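# Four arms sort stickered items into matching-colour containers

## Task

Put every item into the container whose colour matches the colour of the sticker on that item.

## Robot and tools

Robots: four identical i2rt Big YAM arms named arm1, arm2, arm3 and arm4. Each has six revolute joints, a two-finger gripper and a wrist camera. Four fixed room cameras also watch the scene: cam_room_a1, cam_room_a2, cam_room_b1 and cam_room_b2. The wrist cameras are arm1_cam_wrist to arm4_cam_wrist. Reach is about 1.0 m from the joint1 axis.

Frame: one shared scene frame, origin on the floor, +z up, metres. Arm feet (base_link, each facing its own +x): arm1 at (-0.644, 1.377, 0.914), quat wxyz (0.682, 0.007, 0.004, 0.731); arm2 at (-0.655, -0.555, 0.928), (0.747, 0.002, 0.000, -0.665); arm3 at (0.651, -1.332, 0.868), (0.663, -0.004, -0.006, -0.748); arm4 at (0.648, 0.477, 0.879), (0.687, 0.001, 0.003, 0.727). The reported hand point sits between the finger pads, roughly 1 cm short of the tips. The hand's +z axis runs along the fingers; the fingers open and close along its y axis. Printed hand positions can be off, more so when the arm is stretched.

move: one action for any subset of arms. Keys are arm1..arm4 (each an object, or omitted) plus optional cameras. An arm left out receives nothing new but may still be driving toward an older target. Inside an arm's object:
- joints: absolute targets, keyed by joint name. joint1_rad -2.879..2.879 (base yaw, positive counter-clockwise from above, 0 = along the foot's facing); joint2_rad 0..3.141 (shoulder; 0 = upper arm back and level, larger lifts it up then forward); joint3_rad 0..3.019 (elbow; 0 folded, larger opens); joint4_rad -1.692..1.57 (hand pitch, positive tips fingers up); joint5_rad -1.57..1.57 (hand side swing, positive to the arm's right); joint6_rad -2.094..2.094 (hand roll, positive clockwise seen from behind); gripper_m 0..0.093, the absolute fingertip gap in metres. Radians for joints.
- target: an absolute hand pose, one list of seven numbers [x, y, z, qw, qx, qy, qz], metres and unit quaternion in the scene frame, same layout as the printed hand line. The hand travels in a straight line from its current hand_target toward it. When target is given, joints may only contain gripper_m.
- speed: peak path speed in m/s, 0.002..0.5, default 0.25; rotation is capped at twice that in rad/s. Only allowed together with target.
All motions in one call start at once; all hand paths in that call finish together, paced by the slowest. Paths do not avoid obstacles or other arms. Each control step clips the commanded pose to within 100 mm and 20 degrees of the measured hand, and the arm may solve position before orientation, so expect centimetre errors and overshoot, especially near full stretch. Separate joint moves can sweep the hand along wide arcs. Unknown keys make a call invalid; out-of-range values get it refused, and a refusal cancels the later move, wait and finished_scene calls in the same reply.

cameras (move and wait): list of camera names, or all; omitted/null means all, [] means none.

Results: each arm's joint_positions, Joint velocities (may read "within noise"), joint torques (order of joints 1-6; joints 3 and 4 wrap sign past ±28 N m), hand, hand_target, joint_status and hand_status. A "move" line lists each arm sent a motion with done or its worst status. Arms not named appear under "as last shown" with status "not commanded". Status words: off_target (resting away from target, maybe still pushing); time_out (joint did not finish; it keeps a nearby target and continues alone, reported under on_its_own, where "held at" is the target, not the reading); not_followed, with "joint command not followed" or "pose unreachable", meaning a safety check blocked the arm, often self or inter-arm collision; the arm may keep trying until given new targets. To relieve a stuck push, command the joint's reported position. Images come at the end, ordered as the pictures line says.

Gripper: when gripping a hard object at full force the reading is up to about 5 mm narrower than the object (some grippers read up to 2 mm wider). Closed on nothing it reads 0.000-0.003. Full force is reached about 5 mm below the first-contact reading (deeper for small, soft or round items). To release, command a gap well above the reading. Force is about 50-64 N per pad.

wait: seconds 0..10, plus cameras; robots keep their last commands. zoom_image: camera plus region [x0, y0, x1, y1] in pixels of that camera's latest image, at most 504 x 504; only cameras in the newest images. read_manual: licence texts only, section "licences". finished_scene: scene number 1..3; ends the scene irreversibly, so call it only when every item sits in its matching container and will stay there. The first scene is practice and may be skipped.

The simulation keeps running while the operator thinks. Loose objects may occasionally get nudged.

Avoid: knocking anything out of the work area or to the floor; dropping items or releasing them while moving; slams and hard hits; arms pressing on each other (including one gripper closing on another arm's fingers; fingers, housings and wrist cameras of different arms are not protected by the check); long hard pushing, holding loads or stretched poses, which heat motors. A MOTOR HOT line appears at 85 °C; at 100 °C the arm goes limp and drops for 30-60 s (OVER-TEMPERATURE FAULT), after which its keys read limit_stop_at_motor_heat and targets must be resent. Prefer smooth, low-effort motion.

Each tool is called after ">>>" by a JSON object that holds its "op" and its "data", one argument or row to a line.

## Session

>>> {"op": "move", "data": {

}}

Scene clock: 0.00 s.
Joint torques (N m): no reading
Motor temperatures (°C): arm1=[22 24 25 23 21 21 21] | arm2=[24 24 24 22 22 20 23] | arm3=[24 24 23 24 24 23 23] | arm4=[23 21 22 22 25 21 24]
Heat: arm1: hottest joint3_rad 25 °C; arm2: hottest joint1_rad 24 °C; arm3: hottest joint1_rad 24 °C; arm4: hottest joint5_rad 25 °C.
Joint velocities: within noise
arm1.joint_positions: joint1_rad=-0.126 joint2_rad=+0.534 joint3_rad=+1.403 joint4_rad=-1.611 joint5_rad=-0.026 joint6_rad=-0.127 gripper_m=+0.09396
arm1.joint_status: not commanded
arm1.hand: x=-0.6307 y=+1.5344 z=+1.4214 quat_wxyz=(-0.298, +0.671, -0.622, -0.272) (m; scene frame)
arm1.hand_target: x=-0.6306 y=+1.5327 z=+1.4326 quat_wxyz=(-0.308, +0.666, -0.618, -0.280) (m; scene frame)
arm1.hand_status: not commanded
arm2.joint_positions: joint1_rad=-0.045 joint2_rad=+0.390 joint3_rad=+1.428 joint4_rad=-1.186 joint5_rad=+0.166 joint6_rad=-0.774 gripper_m=+0.09396
arm2.joint_status: not commanded
arm2.hand: x=-0.6756 y=-0.6916 z=+1.5578 quat_wxyz=(-0.217, -0.319, -0.688, +0.615) (m; scene frame)
arm2.hand_target: x=-0.6760 y=-0.6854 z=+1.5652 quat_wxyz=(-0.221, -0.317, -0.681, +0.622) (m; scene frame)
arm2.hand_status: not commanded
arm3.joint_positions: joint1_rad=+0.075 joint2_rad=+0.276 joint3_rad=+1.523 joint4_rad=-1.599 joint5_rad=-0.185 joint6_rad=-0.597 gripper_m=+0.09396
arm3.joint_status: not commanded
arm3.hand: x=+0.6803 y=-1.3506 z=+1.4452 quat_wxyz=(-0.326, -0.350, -0.735, +0.481) (m; scene frame)
arm3.hand_target: x=+0.6804 y=-1.3484 z=+1.4507 quat_wxyz=(-0.328, -0.347, -0.731, +0.487) (m; scene frame)
arm3.hand_status: not commanded
arm4.joint_positions: joint1_rad=+0.109 joint2_rad=+0.555 joint3_rad=+1.556 joint4_rad=-1.251 joint5_rad=+0.178 joint6_rad=-0.775 gripper_m=+0.09396
arm4.joint_status: not commanded
arm4.hand: x=+0.6522 y=+0.6599 z=+1.5276 quat_wxyz=(-0.572, +0.731, -0.297, -0.221) (m; scene frame)
arm4.hand_target: x=+0.6531 y=+0.6547 z=+1.5360 quat_wxyz=(-0.580, +0.725, -0.296, -0.226) (m; scene frame)
arm4.hand_status: not commanded
pictures: arm1_cam_wrist, arm2_cam_wrist, arm3_cam_wrist, arm4_cam_wrist, cam_room_a1, cam_room_a2, cam_room_b1, cam_room_b2
Images, in order (width x height): arm1_cam_wrist 672x504, arm2_cam_wrist 672x504, arm3_cam_wrist 672x504, arm4_cam_wrist 672x504, cam_room_a1 672x504, cam_room_a2 672x504, cam_room_b1 672x504, cam_room_b2 672x504.

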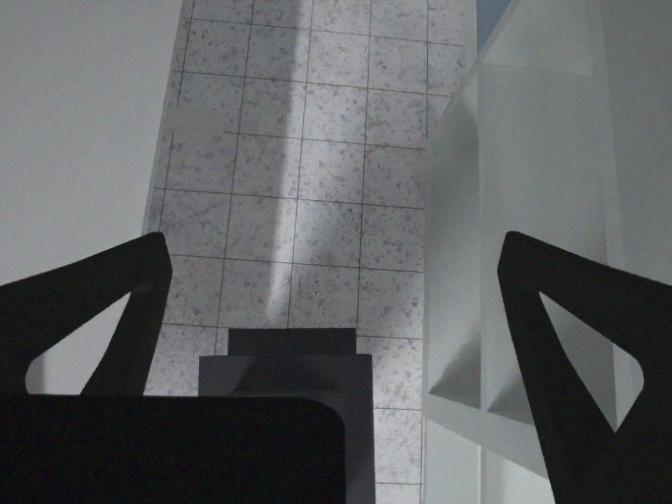

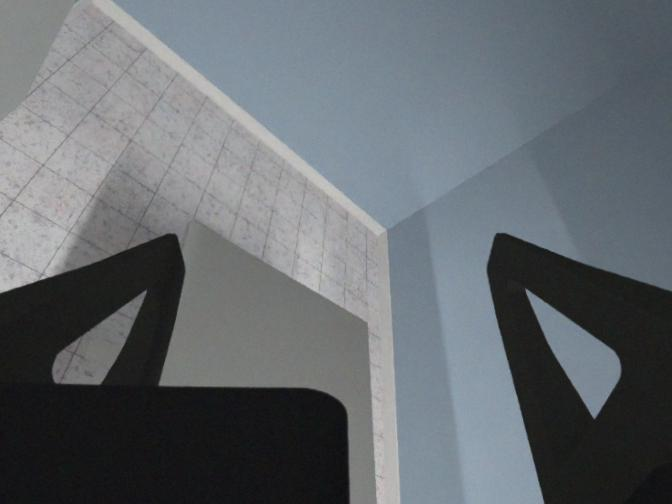

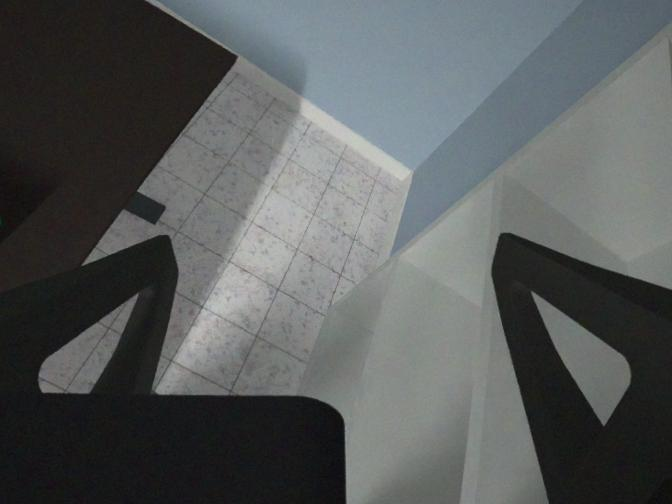

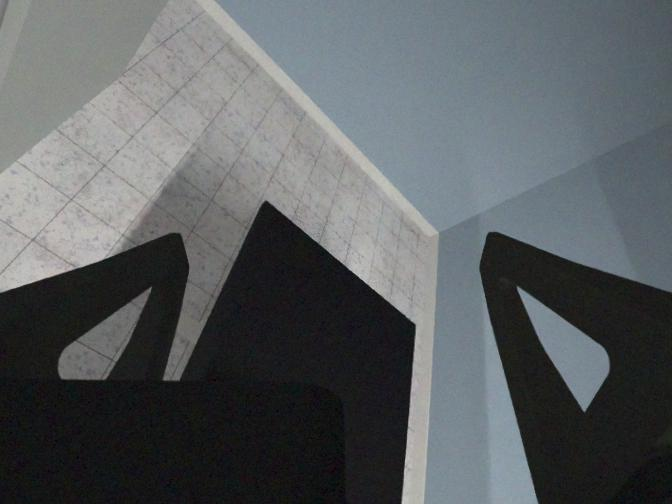

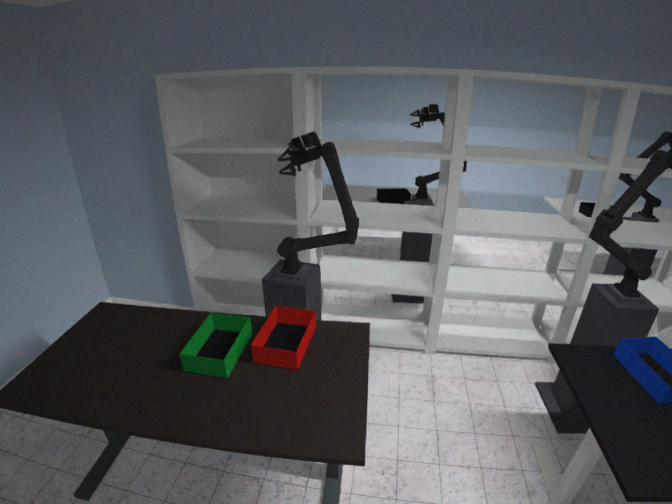

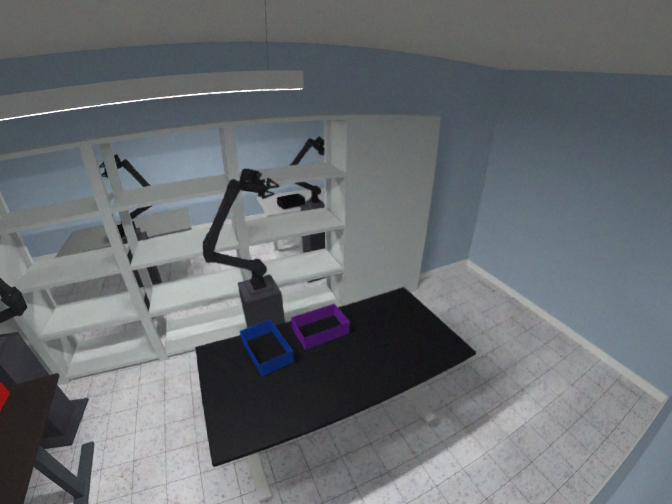

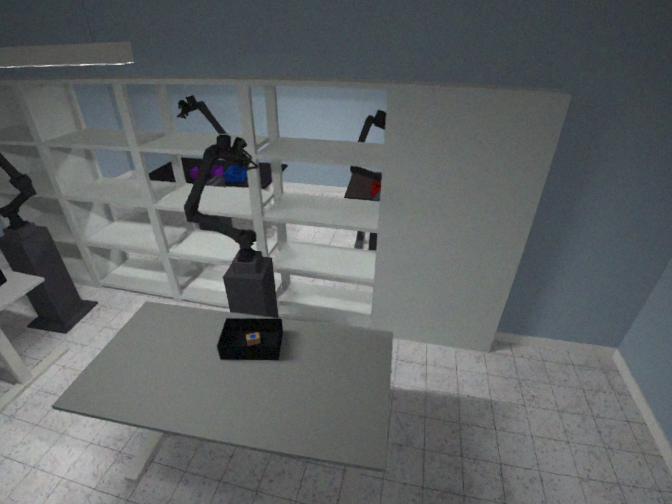

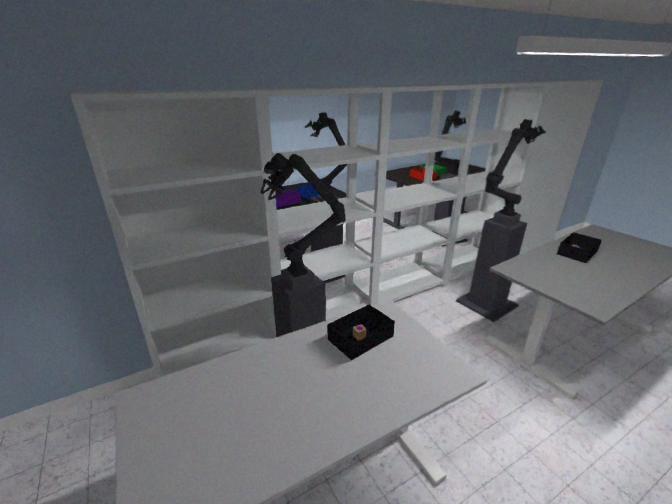

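>>> {"op": "zoom_image", "data": {
  "camera": "cam_room_b1",
  "region": [190, 290, 310, 380]
}}

>>> {"op": "zoom_image", "data": {
  "camera": "cam_room_b2",
  "region": [300, 290, 420, 380]
}}

>>> {"op": "zoom_image", "data": {
  "camera": "cam_room_b2",
  "region": [540, 215, 620, 275]
}}

>>> {"op": "zoom_image", "data": {
  "camera": "cam_room_b2",
  "region": [200, 60, 600, 360]
}}

>>> {"op": "zoom_image", "data": {
  "camera": "cam_room_a1",
  "region": [160, 60, 660, 400]
}}

>>> {"op": "zoom_image", "data": {
  "camera": "cam_room_a2",
  "region": [0, 80, 480, 440]
}}

>>> {"op": "zoom_image", "data": {
  "camera": "cam_room_b1",
  "region": [0, 60, 500, 430]
}}

Scaled by 4.200.

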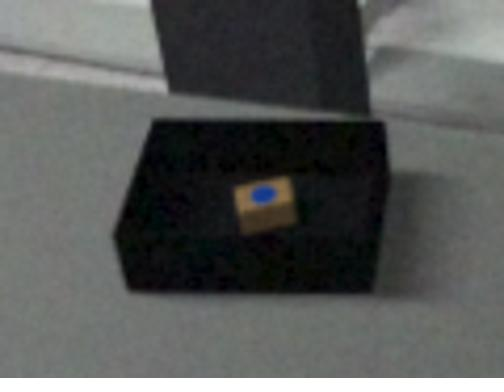

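Scaled by 4.200.

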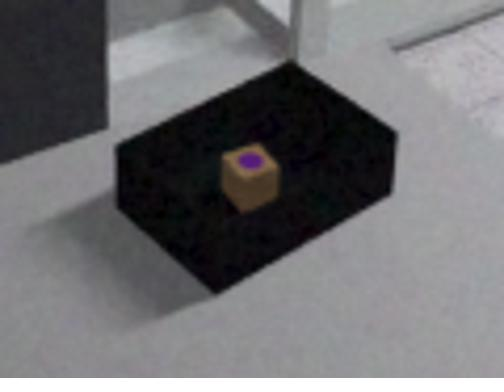

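Scaled by 6.300.

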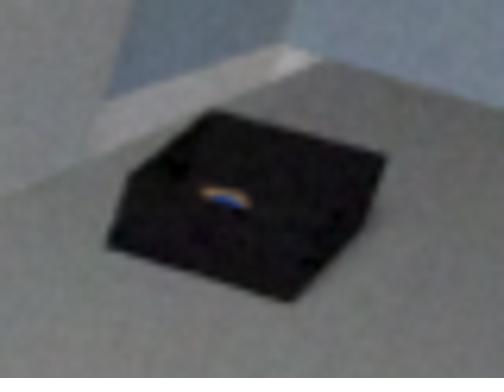

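Scaled by 1.260.

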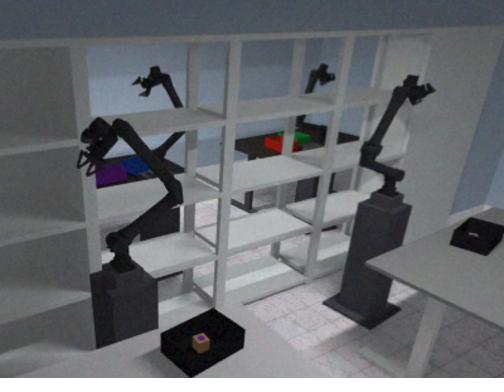

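Scaled by 1.008.

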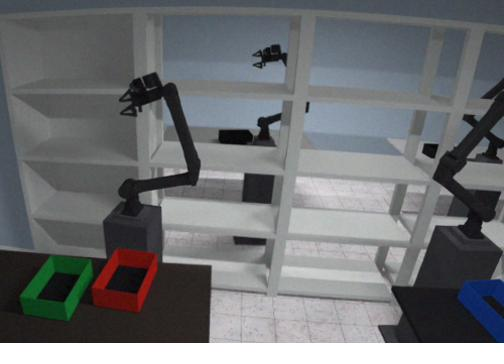

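Scaled by 1.050.

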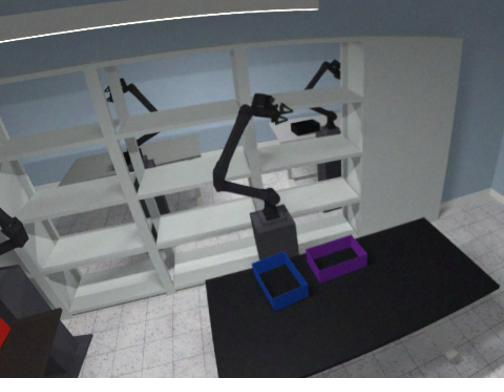

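Scaled by 1.008.

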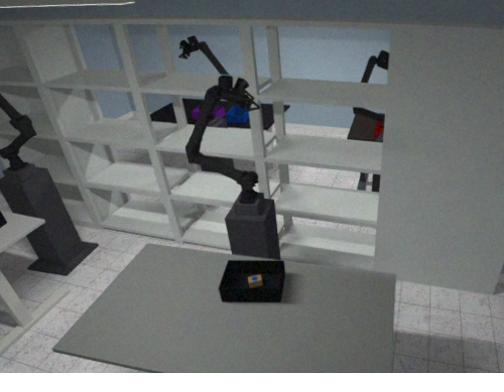

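>>> {"op": "move", "data": {
  "arm1": {"target":[-0.64,1.76,1.3,0,0.7071,-0.7071,0]},
  "arm2": {"target":[-0.62,-0.95,1.3,0,0.7071,0.7071,0]},
  "arm4": {"target":[0.45,0.75,1.35,0,-0.7071,0,0.7071]}
}}

Scene clock: 33.37 s.
Joint torques (N m): arm1=[-0.97 -6.77 15.94 0.27 -0.03 0.09] | arm2=[0.21 -10.4 15.94 0.47 -0.16 0.18] | arm3=[1.32 10.05 5.34 1.98 -0.05 0] | arm4=[0.79 -3.08 9.37 0.77 -0.2 0.04]
Motor temperatures (°C): arm1=[22 24 28 23 21 21 21] | arm2=[24 25 27 22 22 20 23] | arm3=[24 25 24 24 24 23 23] | arm4=[23 22 25 22 25 21 24]
Heat: arm1: hottest joint3_rad 28 °C; arm2: hottest joint3_rad 27 °C; arm3: hottest joint2_rad 25 °C; arm4: hottest joint3_rad 25 °C.
move: arm1 off_target; arm2 off_target; arm4 not_followed
Joint velocities: within noise
arm1.joint_positions: joint1_rad=-0.063 joint2_rad=+1.267 joint3_rad=+1.511 joint4_rad=-1.684 joint5_rad=+0.018 joint6_rad=+0.003 gripper_m=+0.09396
arm1.joint_status: not commanded
arm1.hand: x=-0.6366 y=+1.7522 z=+1.2756 quat_wxyz=(-0.048, +0.706, -0.705, -0.046) (m; scene frame)
arm1.hand_target: x=-0.6398 y=+1.7589 z=+1.2988 quat_wxyz=(-0.063, +0.704, -0.704, -0.064) (m; scene frame)
arm1.hand_status: off_target (0.026 m and 7.6 deg from the pose sent, 0.256 m and 47.8 deg at the start; a joint's target at an end of its range on 72 of 121 steps)
arm2.joint_positions: joint1_rad=-0.016 joint2_rad=+1.294 joint3_rad=+1.514 joint4_rad=-1.670 joint5_rad=+0.006 joint6_rad=+0.077 gripper_m=+0.09396
arm2.joint_status: not commanded
arm2.hand: x=-0.6182 y=-0.9406 z=+1.2796 quat_wxyz=(-0.044, -0.697, -0.714, +0.039) (m; scene frame)
arm2.hand_target: x=-0.6201 y=-0.9491 z=+1.2990 quat_wxyz=(-0.059, -0.705, -0.706, +0.049) (m; scene frame)
arm2.hand_status: off_target (0.023 m and 6.9 deg from the pose sent, 0.369 m and 89.2 deg at the start; a joint's target at an end of its range on 50 of 121 steps)
arm3: as last shown
arm4.joint_positions: joint1_rad=-0.073 joint2_rad=+0.726 joint3_rad=+1.089 joint4_rad=-0.898 joint5_rad=-1.281 joint6_rad=-0.643 gripper_m=+0.09396
arm4.joint_status: not commanded
arm4.on_its_own: joint1_rad is held at -0.077, not at its first target +0.109; joint2_rad is held at +0.719, not at its first target +0.553; joint3_rad is held at +1.096, not at its first target +1.572; joint4_rad is held at -0.904, not at its first target -1.247; joint5_rad is held at -1.279, not at its first target +0.178; joint6_rad is held at -0.646, not at its first target -0.776
arm4.hand: x=+0.4902 y=+0.7284 z=+1.3848 quat_wxyz=(-0.127, +0.754, -0.055, -0.643) (m; scene frame)
arm4.hand_target: x=+0.4912 y=+0.7257 z=+1.3886 quat_wxyz=(-0.132, +0.753, -0.053, -0.642) (m; scene frame)
arm4.hand_status: not_followed (0.057 m and 18.3 deg from the pose sent, 0.284 m and 95.3 deg at the start)
pictures: arm1_cam_wrist, arm2_cam_wrist, arm3_cam_wrist, arm4_cam_wrist, cam_room_a1, cam_room_a2, cam_room_b1, cam_room_b2
pose unreachable (arm4 arm): on one or more control steps of this call this arm could not follow its commanded pose, so it was not sent that pose on those steps. On the call's last step it was still not sent that pose. It may still have moved: this result reports where it is.
cause: moving toward the commanded pose would bring two parts of the arm too close to each other (its wrist (the part past joint 4) and its wrist camera).
Images, in order (width x height): arm1_cam_wrist 672x504, arm2_cam_wrist 672x504, arm3_cam_wrist 672x504, arm4_cam_wrist 672x504, cam_room_a1 672x504, cam_room_a2 672x504, cam_room_b1 672x504, cam_room_b2 672x504.

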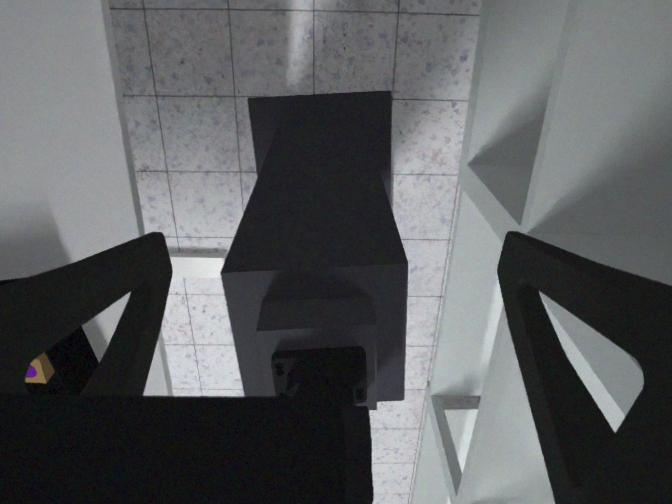

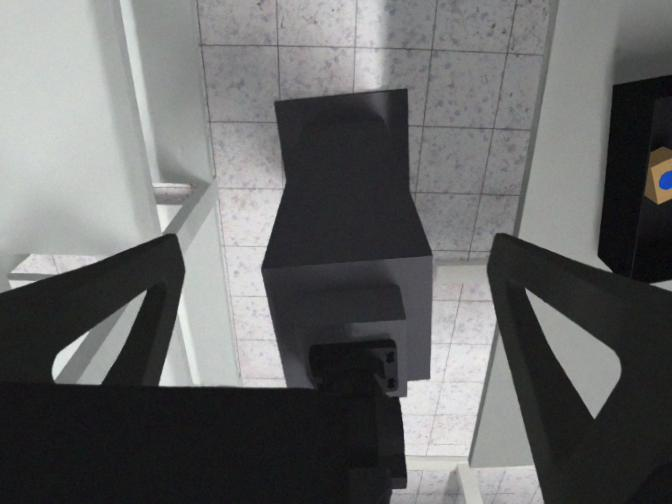

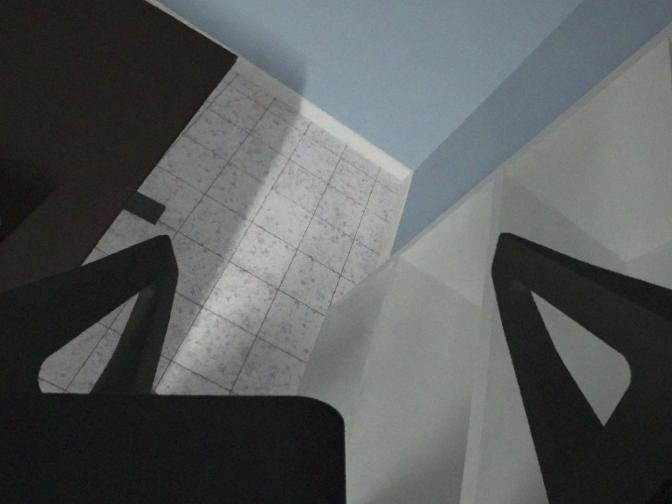

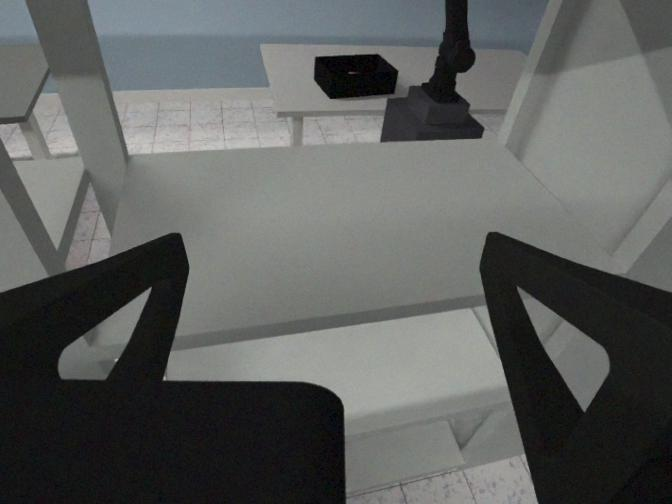

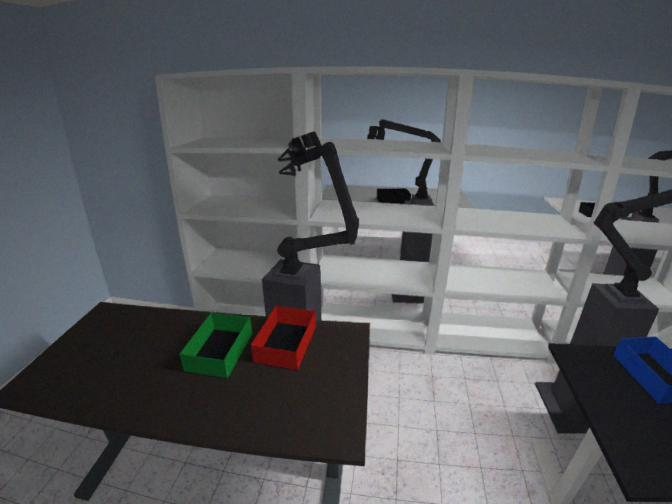

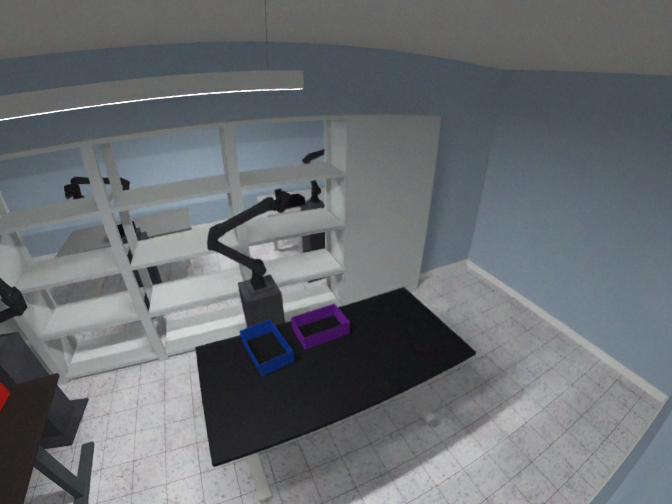

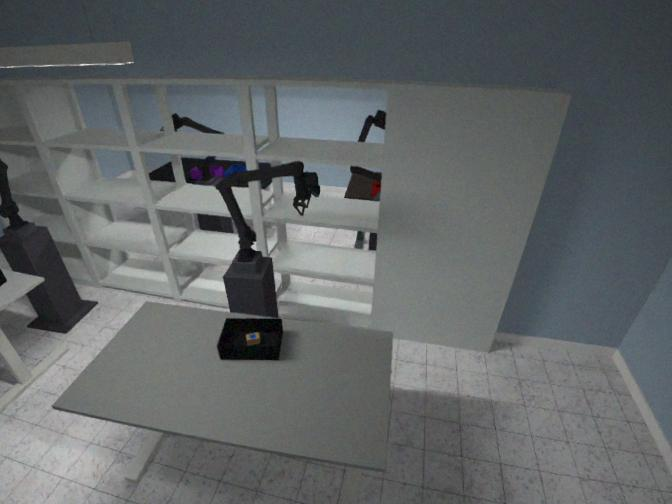

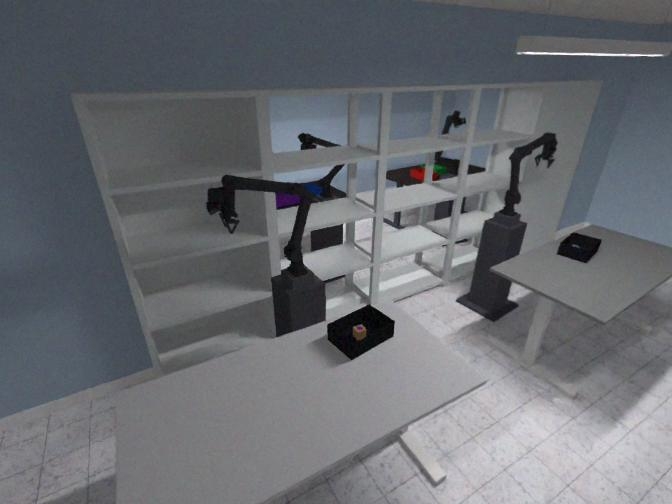

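>>> {"op": "move", "data": {
  "arm1": {"joints":{"joint1_rad":1.5}},
  "arm2": {"joints":{"joint1_rad":-1.69}},
  "arm4": {"joints":{"joint1_rad":1.5,"joint2_rad":0.75,"joint3_rad":0.9,"joint4_rad":-0.35,"joint5_rad":0,"joint6_rad":0}}
}}

>>> {"op": "move", "data": {
  "arm1": {"target":[-1.1,1.35,1.3,0,1,0,0]},
  "arm2": {"target":[-1.1,-0.58,1.3,0,1,0,0]},
  "arm4": {"joints":{"joint1_rad":-1.65,"joint2_rad":1.27,"joint3_rad":1.51,"joint4_rad":-1.68}}
}}

Scene clock: 53.77 s.
Joint torques (N m): arm1=[-1.73 -6.53 15.97 0.2 0.11 0.1] | arm2=[0.97 -10.64 15.95 0.44 -0.04 0.18] | arm3=[1.26 10.11 5.37 1.96 -0.05 -0.01] | arm4=[1.14 -4.01 10.63 2.06 0.23 0.16]
Motor temperatures (°C): arm1=[22 24 30 23 21 21 21] | arm2=[24 25 30 22 22 20 23] | arm3=[24 25 24 24 24 23 23] | arm4=[23 22 28 22 25 21 24]
Heat: arm1: hottest joint3_rad 30 °C; arm2: hottest joint3_rad 30 °C; arm3: hottest joint2_rad 25 °C; arm4: hottest joint3_rad 28 °C.
move: arm1 done; arm2 done; arm4 done
Joint velocities: within noise
arm1.joint_positions: joint1_rad=+1.499 joint2_rad=+1.274 joint3_rad=+1.511 joint4_rad=-1.684 joint5_rad=+0.015 joint6_rad=+0.005 gripper_m=+0.09398
arm1.joint_status: all done
arm1.hand: x=-1.0155 y=+1.3804 z=+1.2781 quat_wxyz=(-0.009, +0.998, -0.004, -0.069) (m; scene frame)
arm1.hand_target: x=-1.0203 y=+1.3804 z=+1.3037 quat_wxyz=(-0.009, +0.995, -0.007, -0.096) (m; scene frame)
arm1.hand_status: not commanded
arm2.joint_positions: joint1_rad=-1.693 joint2_rad=+1.296 joint3_rad=+1.514 joint4_rad=-1.670 joint5_rad=+0.003 joint6_rad=+0.079 gripper_m=+0.09398
arm2.joint_status: all done
arm2.hand: x=-1.0422 y=-0.5532 z=+1.2792 quat_wxyz=(+0.001, -0.997, +0.042, +0.058) (m; scene frame)
arm2.hand_target: x=-1.0501 y=-0.5546 z=+1.2994 quat_wxyz=(+0.000, -0.996, +0.047, +0.077) (m; scene frame)
arm2.hand_status: not commanded
arm3: as last shown
arm4.joint_positions: joint1_rad=+1.498 joint2_rad=+0.755 joint3_rad=+0.889 joint4_rad=-0.369 joint5_rad=-0.003 joint6_rad=-0.014 gripper_m=+0.09397
arm4.joint_status: all done
arm4.hand: x=+0.2395 y=+0.4853 z=+1.3140 quat_wxyz=(-0.007, +0.784, -0.001, -0.621) (m; scene frame)
arm4.hand_target: x=+0.2402 y=+0.4853 z=+1.3273 quat_wxyz=(-0.003, +0.773, -0.007, -0.635) (m; scene frame)
arm4.hand_status: not commanded
pictures: arm1_cam_wrist, arm2_cam_wrist, arm3_cam_wrist, arm4_cam_wrist, cam_room_a1, cam_room_a2, cam_room_b1, cam_room_b2
Images, in order (width x height): arm1_cam_wrist 672x504, arm2_cam_wrist 672x504, arm3_cam_wrist 672x504, arm4_cam_wrist 672x504, cam_room_a1 672x504, cam_room_a2 672x504, cam_room_b1 672x504, cam_room_b2 672x504.

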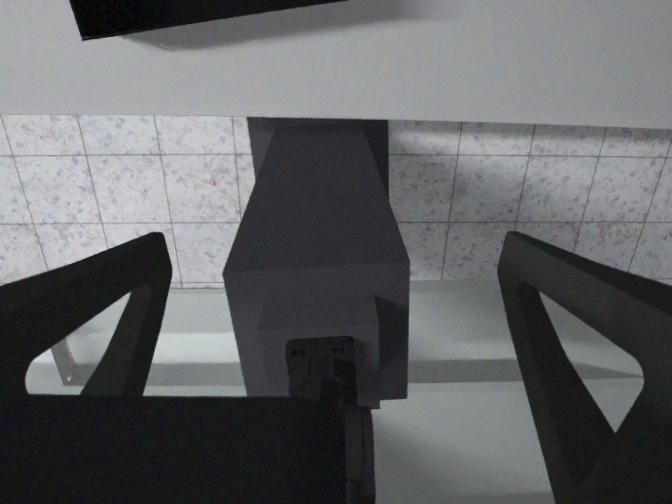

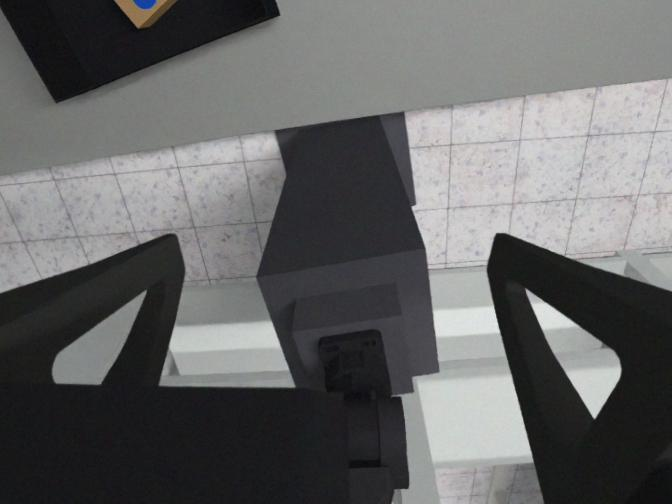

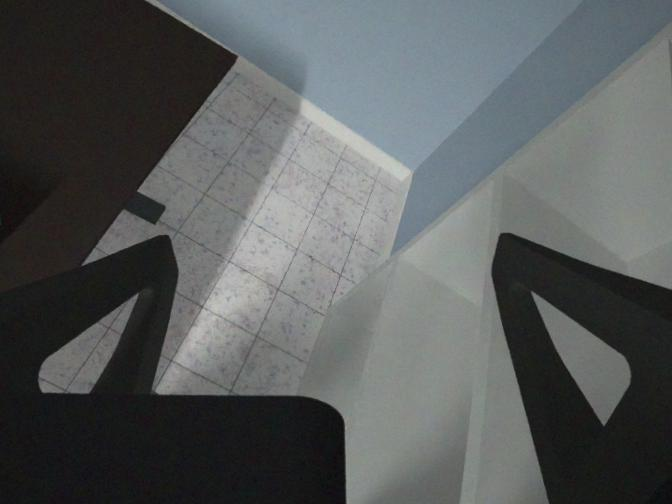

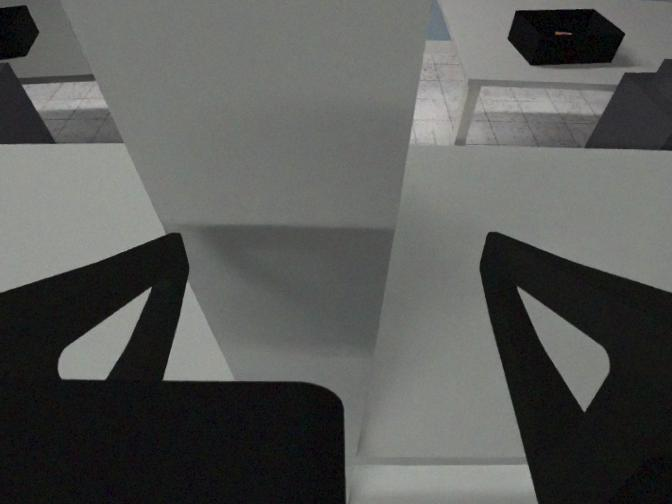

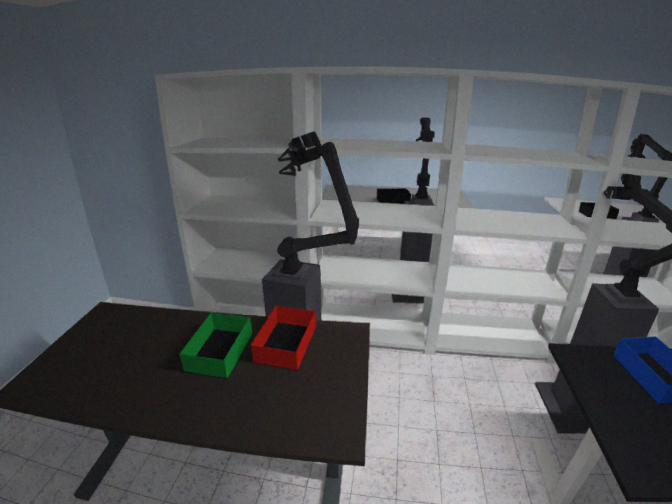

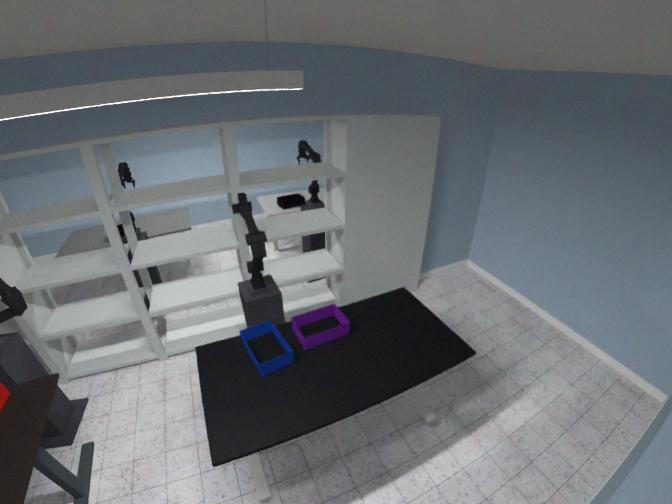

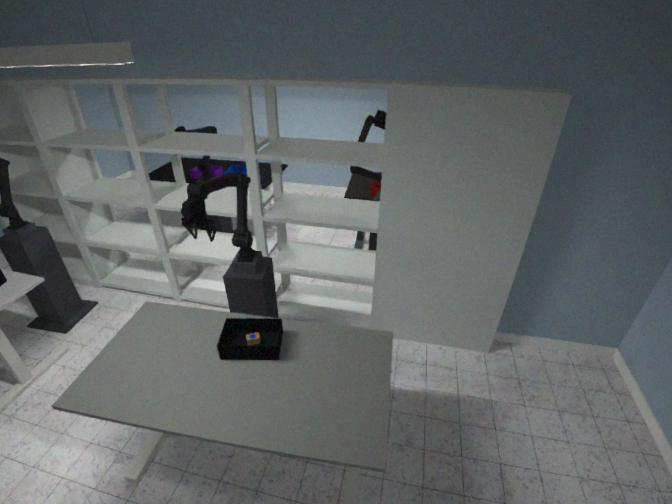

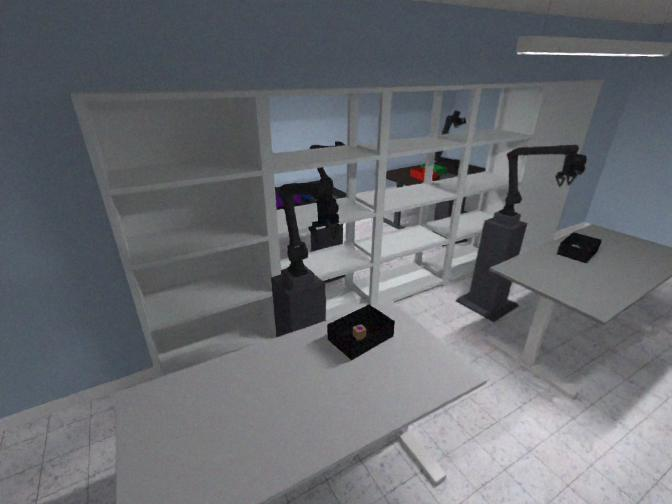

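Scene clock: 56.17 s.
Joint torques (N m): arm1=[-0.97 -10.99 15.57 0.32 0.01 0.15] | arm2=[1.08 -12.57 15.83 0.58 -0.13 -0.07] | arm3=[1.32 10.29 5.31 1.98 -0.05 0] | arm4=[1.26 -11.75 11.69 -0.24 0.09 0.15]
Motor temperatures (°C): arm1=[22 24 31 23 21 21 21] | arm2=[24 25 30 22 22 20 23] | arm3=[24 25 24 24 24 23 23] | arm4=[23 22 29 22 25 21 24]
Heat: arm1: hottest joint3_rad 31 °C; arm2: hottest joint3_rad 30 °C; arm3: hottest joint2_rad 25 °C; arm4: hottest joint3_rad 29 °C.
move: arm1 off_target; arm2 off_target; arm4 done
Joint velocities: within noise
arm1.joint_positions: joint1_rad=+1.554 joint2_rad=+1.494 joint3_rad=+1.707 joint4_rad=-1.688 joint5_rad=-0.002 joint6_rad=+0.049 gripper_m=+0.09398
arm1.joint_status: not commanded
arm1.hand: x=-1.0949 y=+1.3528 z=+1.2703 quat_wxyz=(+0.002, +0.998, +0.002, -0.055) (m; scene frame)
arm1.hand_target: x=-1.0985 y=+1.3501 z=+1.2988 quat_wxyz=(+0.005, +0.996, +0.000, -0.087) (m; scene frame)
arm1.hand_status: off_target (0.030 m and 6.3 deg from the pose sent, 0.092 m and 8.1 deg at the start; a joint's target at an end of its range on 72 of 72 steps)
arm2.joint_positions: joint1_rad=-1.639 joint2_rad=+1.422 joint3_rad=+1.642 joint4_rad=-1.673 joint5_rad=-0.001 joint6_rad=+0.068 gripper_m=+0.09398
arm2.joint_status: not commanded
arm2.hand: x=-1.0896 y=-0.5772 z=+1.2817 quat_wxyz=(-0.002, -0.998, +0.010, +0.058) (m; scene frame)
arm2.hand_target: x=-1.0991 y=-0.5799 z=+1.2990 quat_wxyz=(-0.004, -0.997, +0.000, +0.075) (m; scene frame)
arm2.hand_status: off_target (0.021 m and 6.7 deg from the pose sent, 0.067 m and 8.3 deg at the start; a joint's target at an end of its range on 72 of 72 steps)
arm3: as last shown
arm4.joint_positions: joint1_rad=-1.653 joint2_rad=+1.284 joint3_rad=+1.464 joint4_rad=-1.669 joint5_rad=+0.001 joint6_rad=-0.011 gripper_m=+0.09404
arm4.joint_status: all done
arm4.hand: x=+1.0253 y=+0.4683 z=+1.2138 quat_wxyz=(-0.039, -0.007, -0.999, +0.003) (m; scene frame)
arm4.hand_target: x=+1.0272 y=+0.4696 z=+1.2370 quat_wxyz=(-0.064, -0.011, -0.998, +0.003) (m; scene frame)
arm4.hand_status: not commanded
pictures: arm1_cam_wrist, arm2_cam_wrist, arm3_cam_wrist, arm4_cam_wrist, cam_room_a1, cam_room_a2, cam_room_b1, cam_room_b2
Images, in order (width x height): arm1_cam_wrist 672x504, arm2_cam_wrist 672x504, arm3_cam_wrist 672x504, arm4_cam_wrist 672x504, cam_room_a1 672x504, cam_room_a2 672x504, cam_room_b1 672x504, cam_room_b2 672x504.

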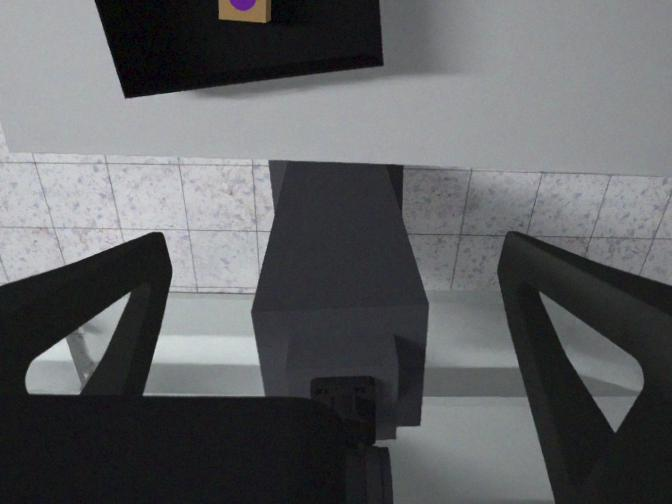

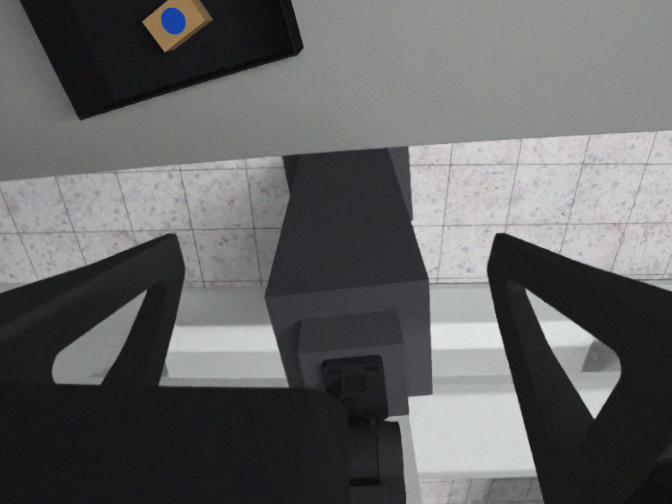

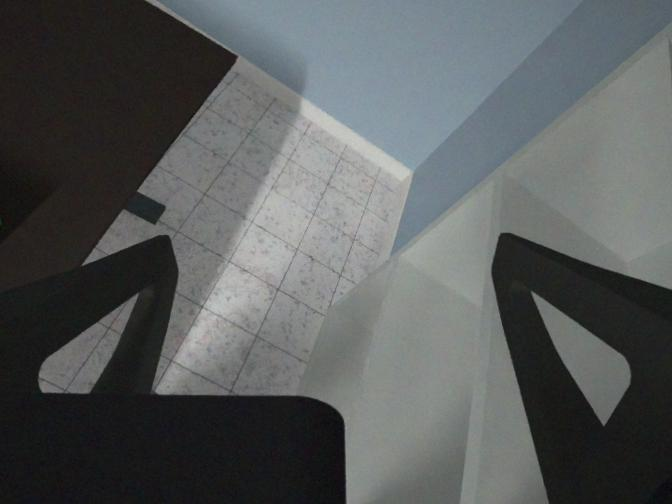

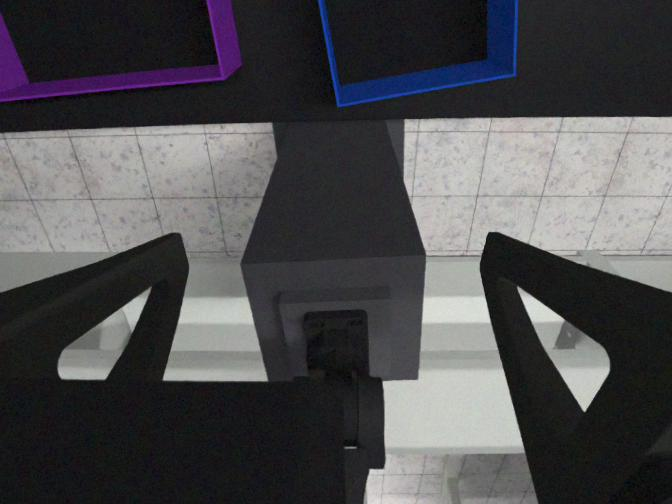

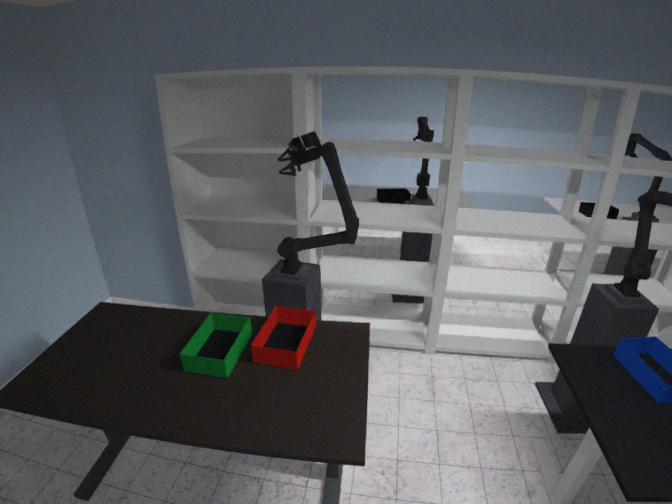

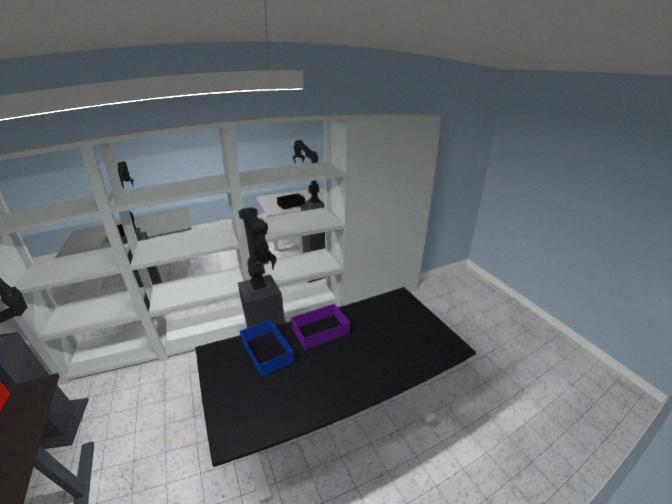

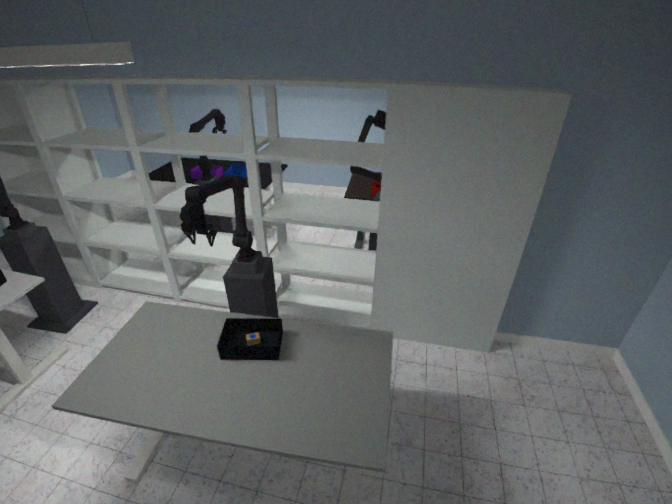

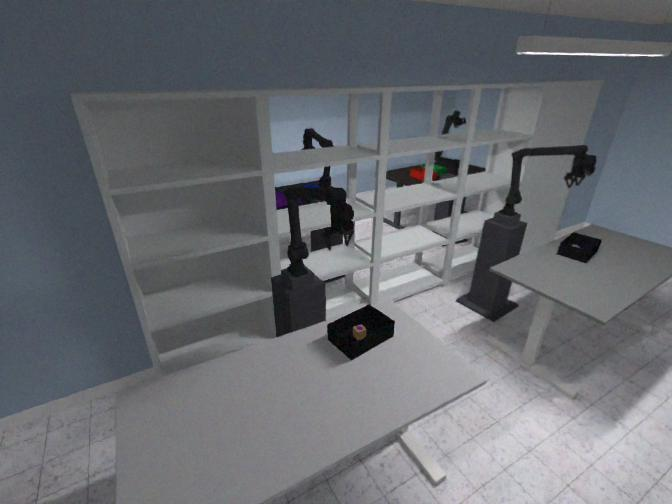

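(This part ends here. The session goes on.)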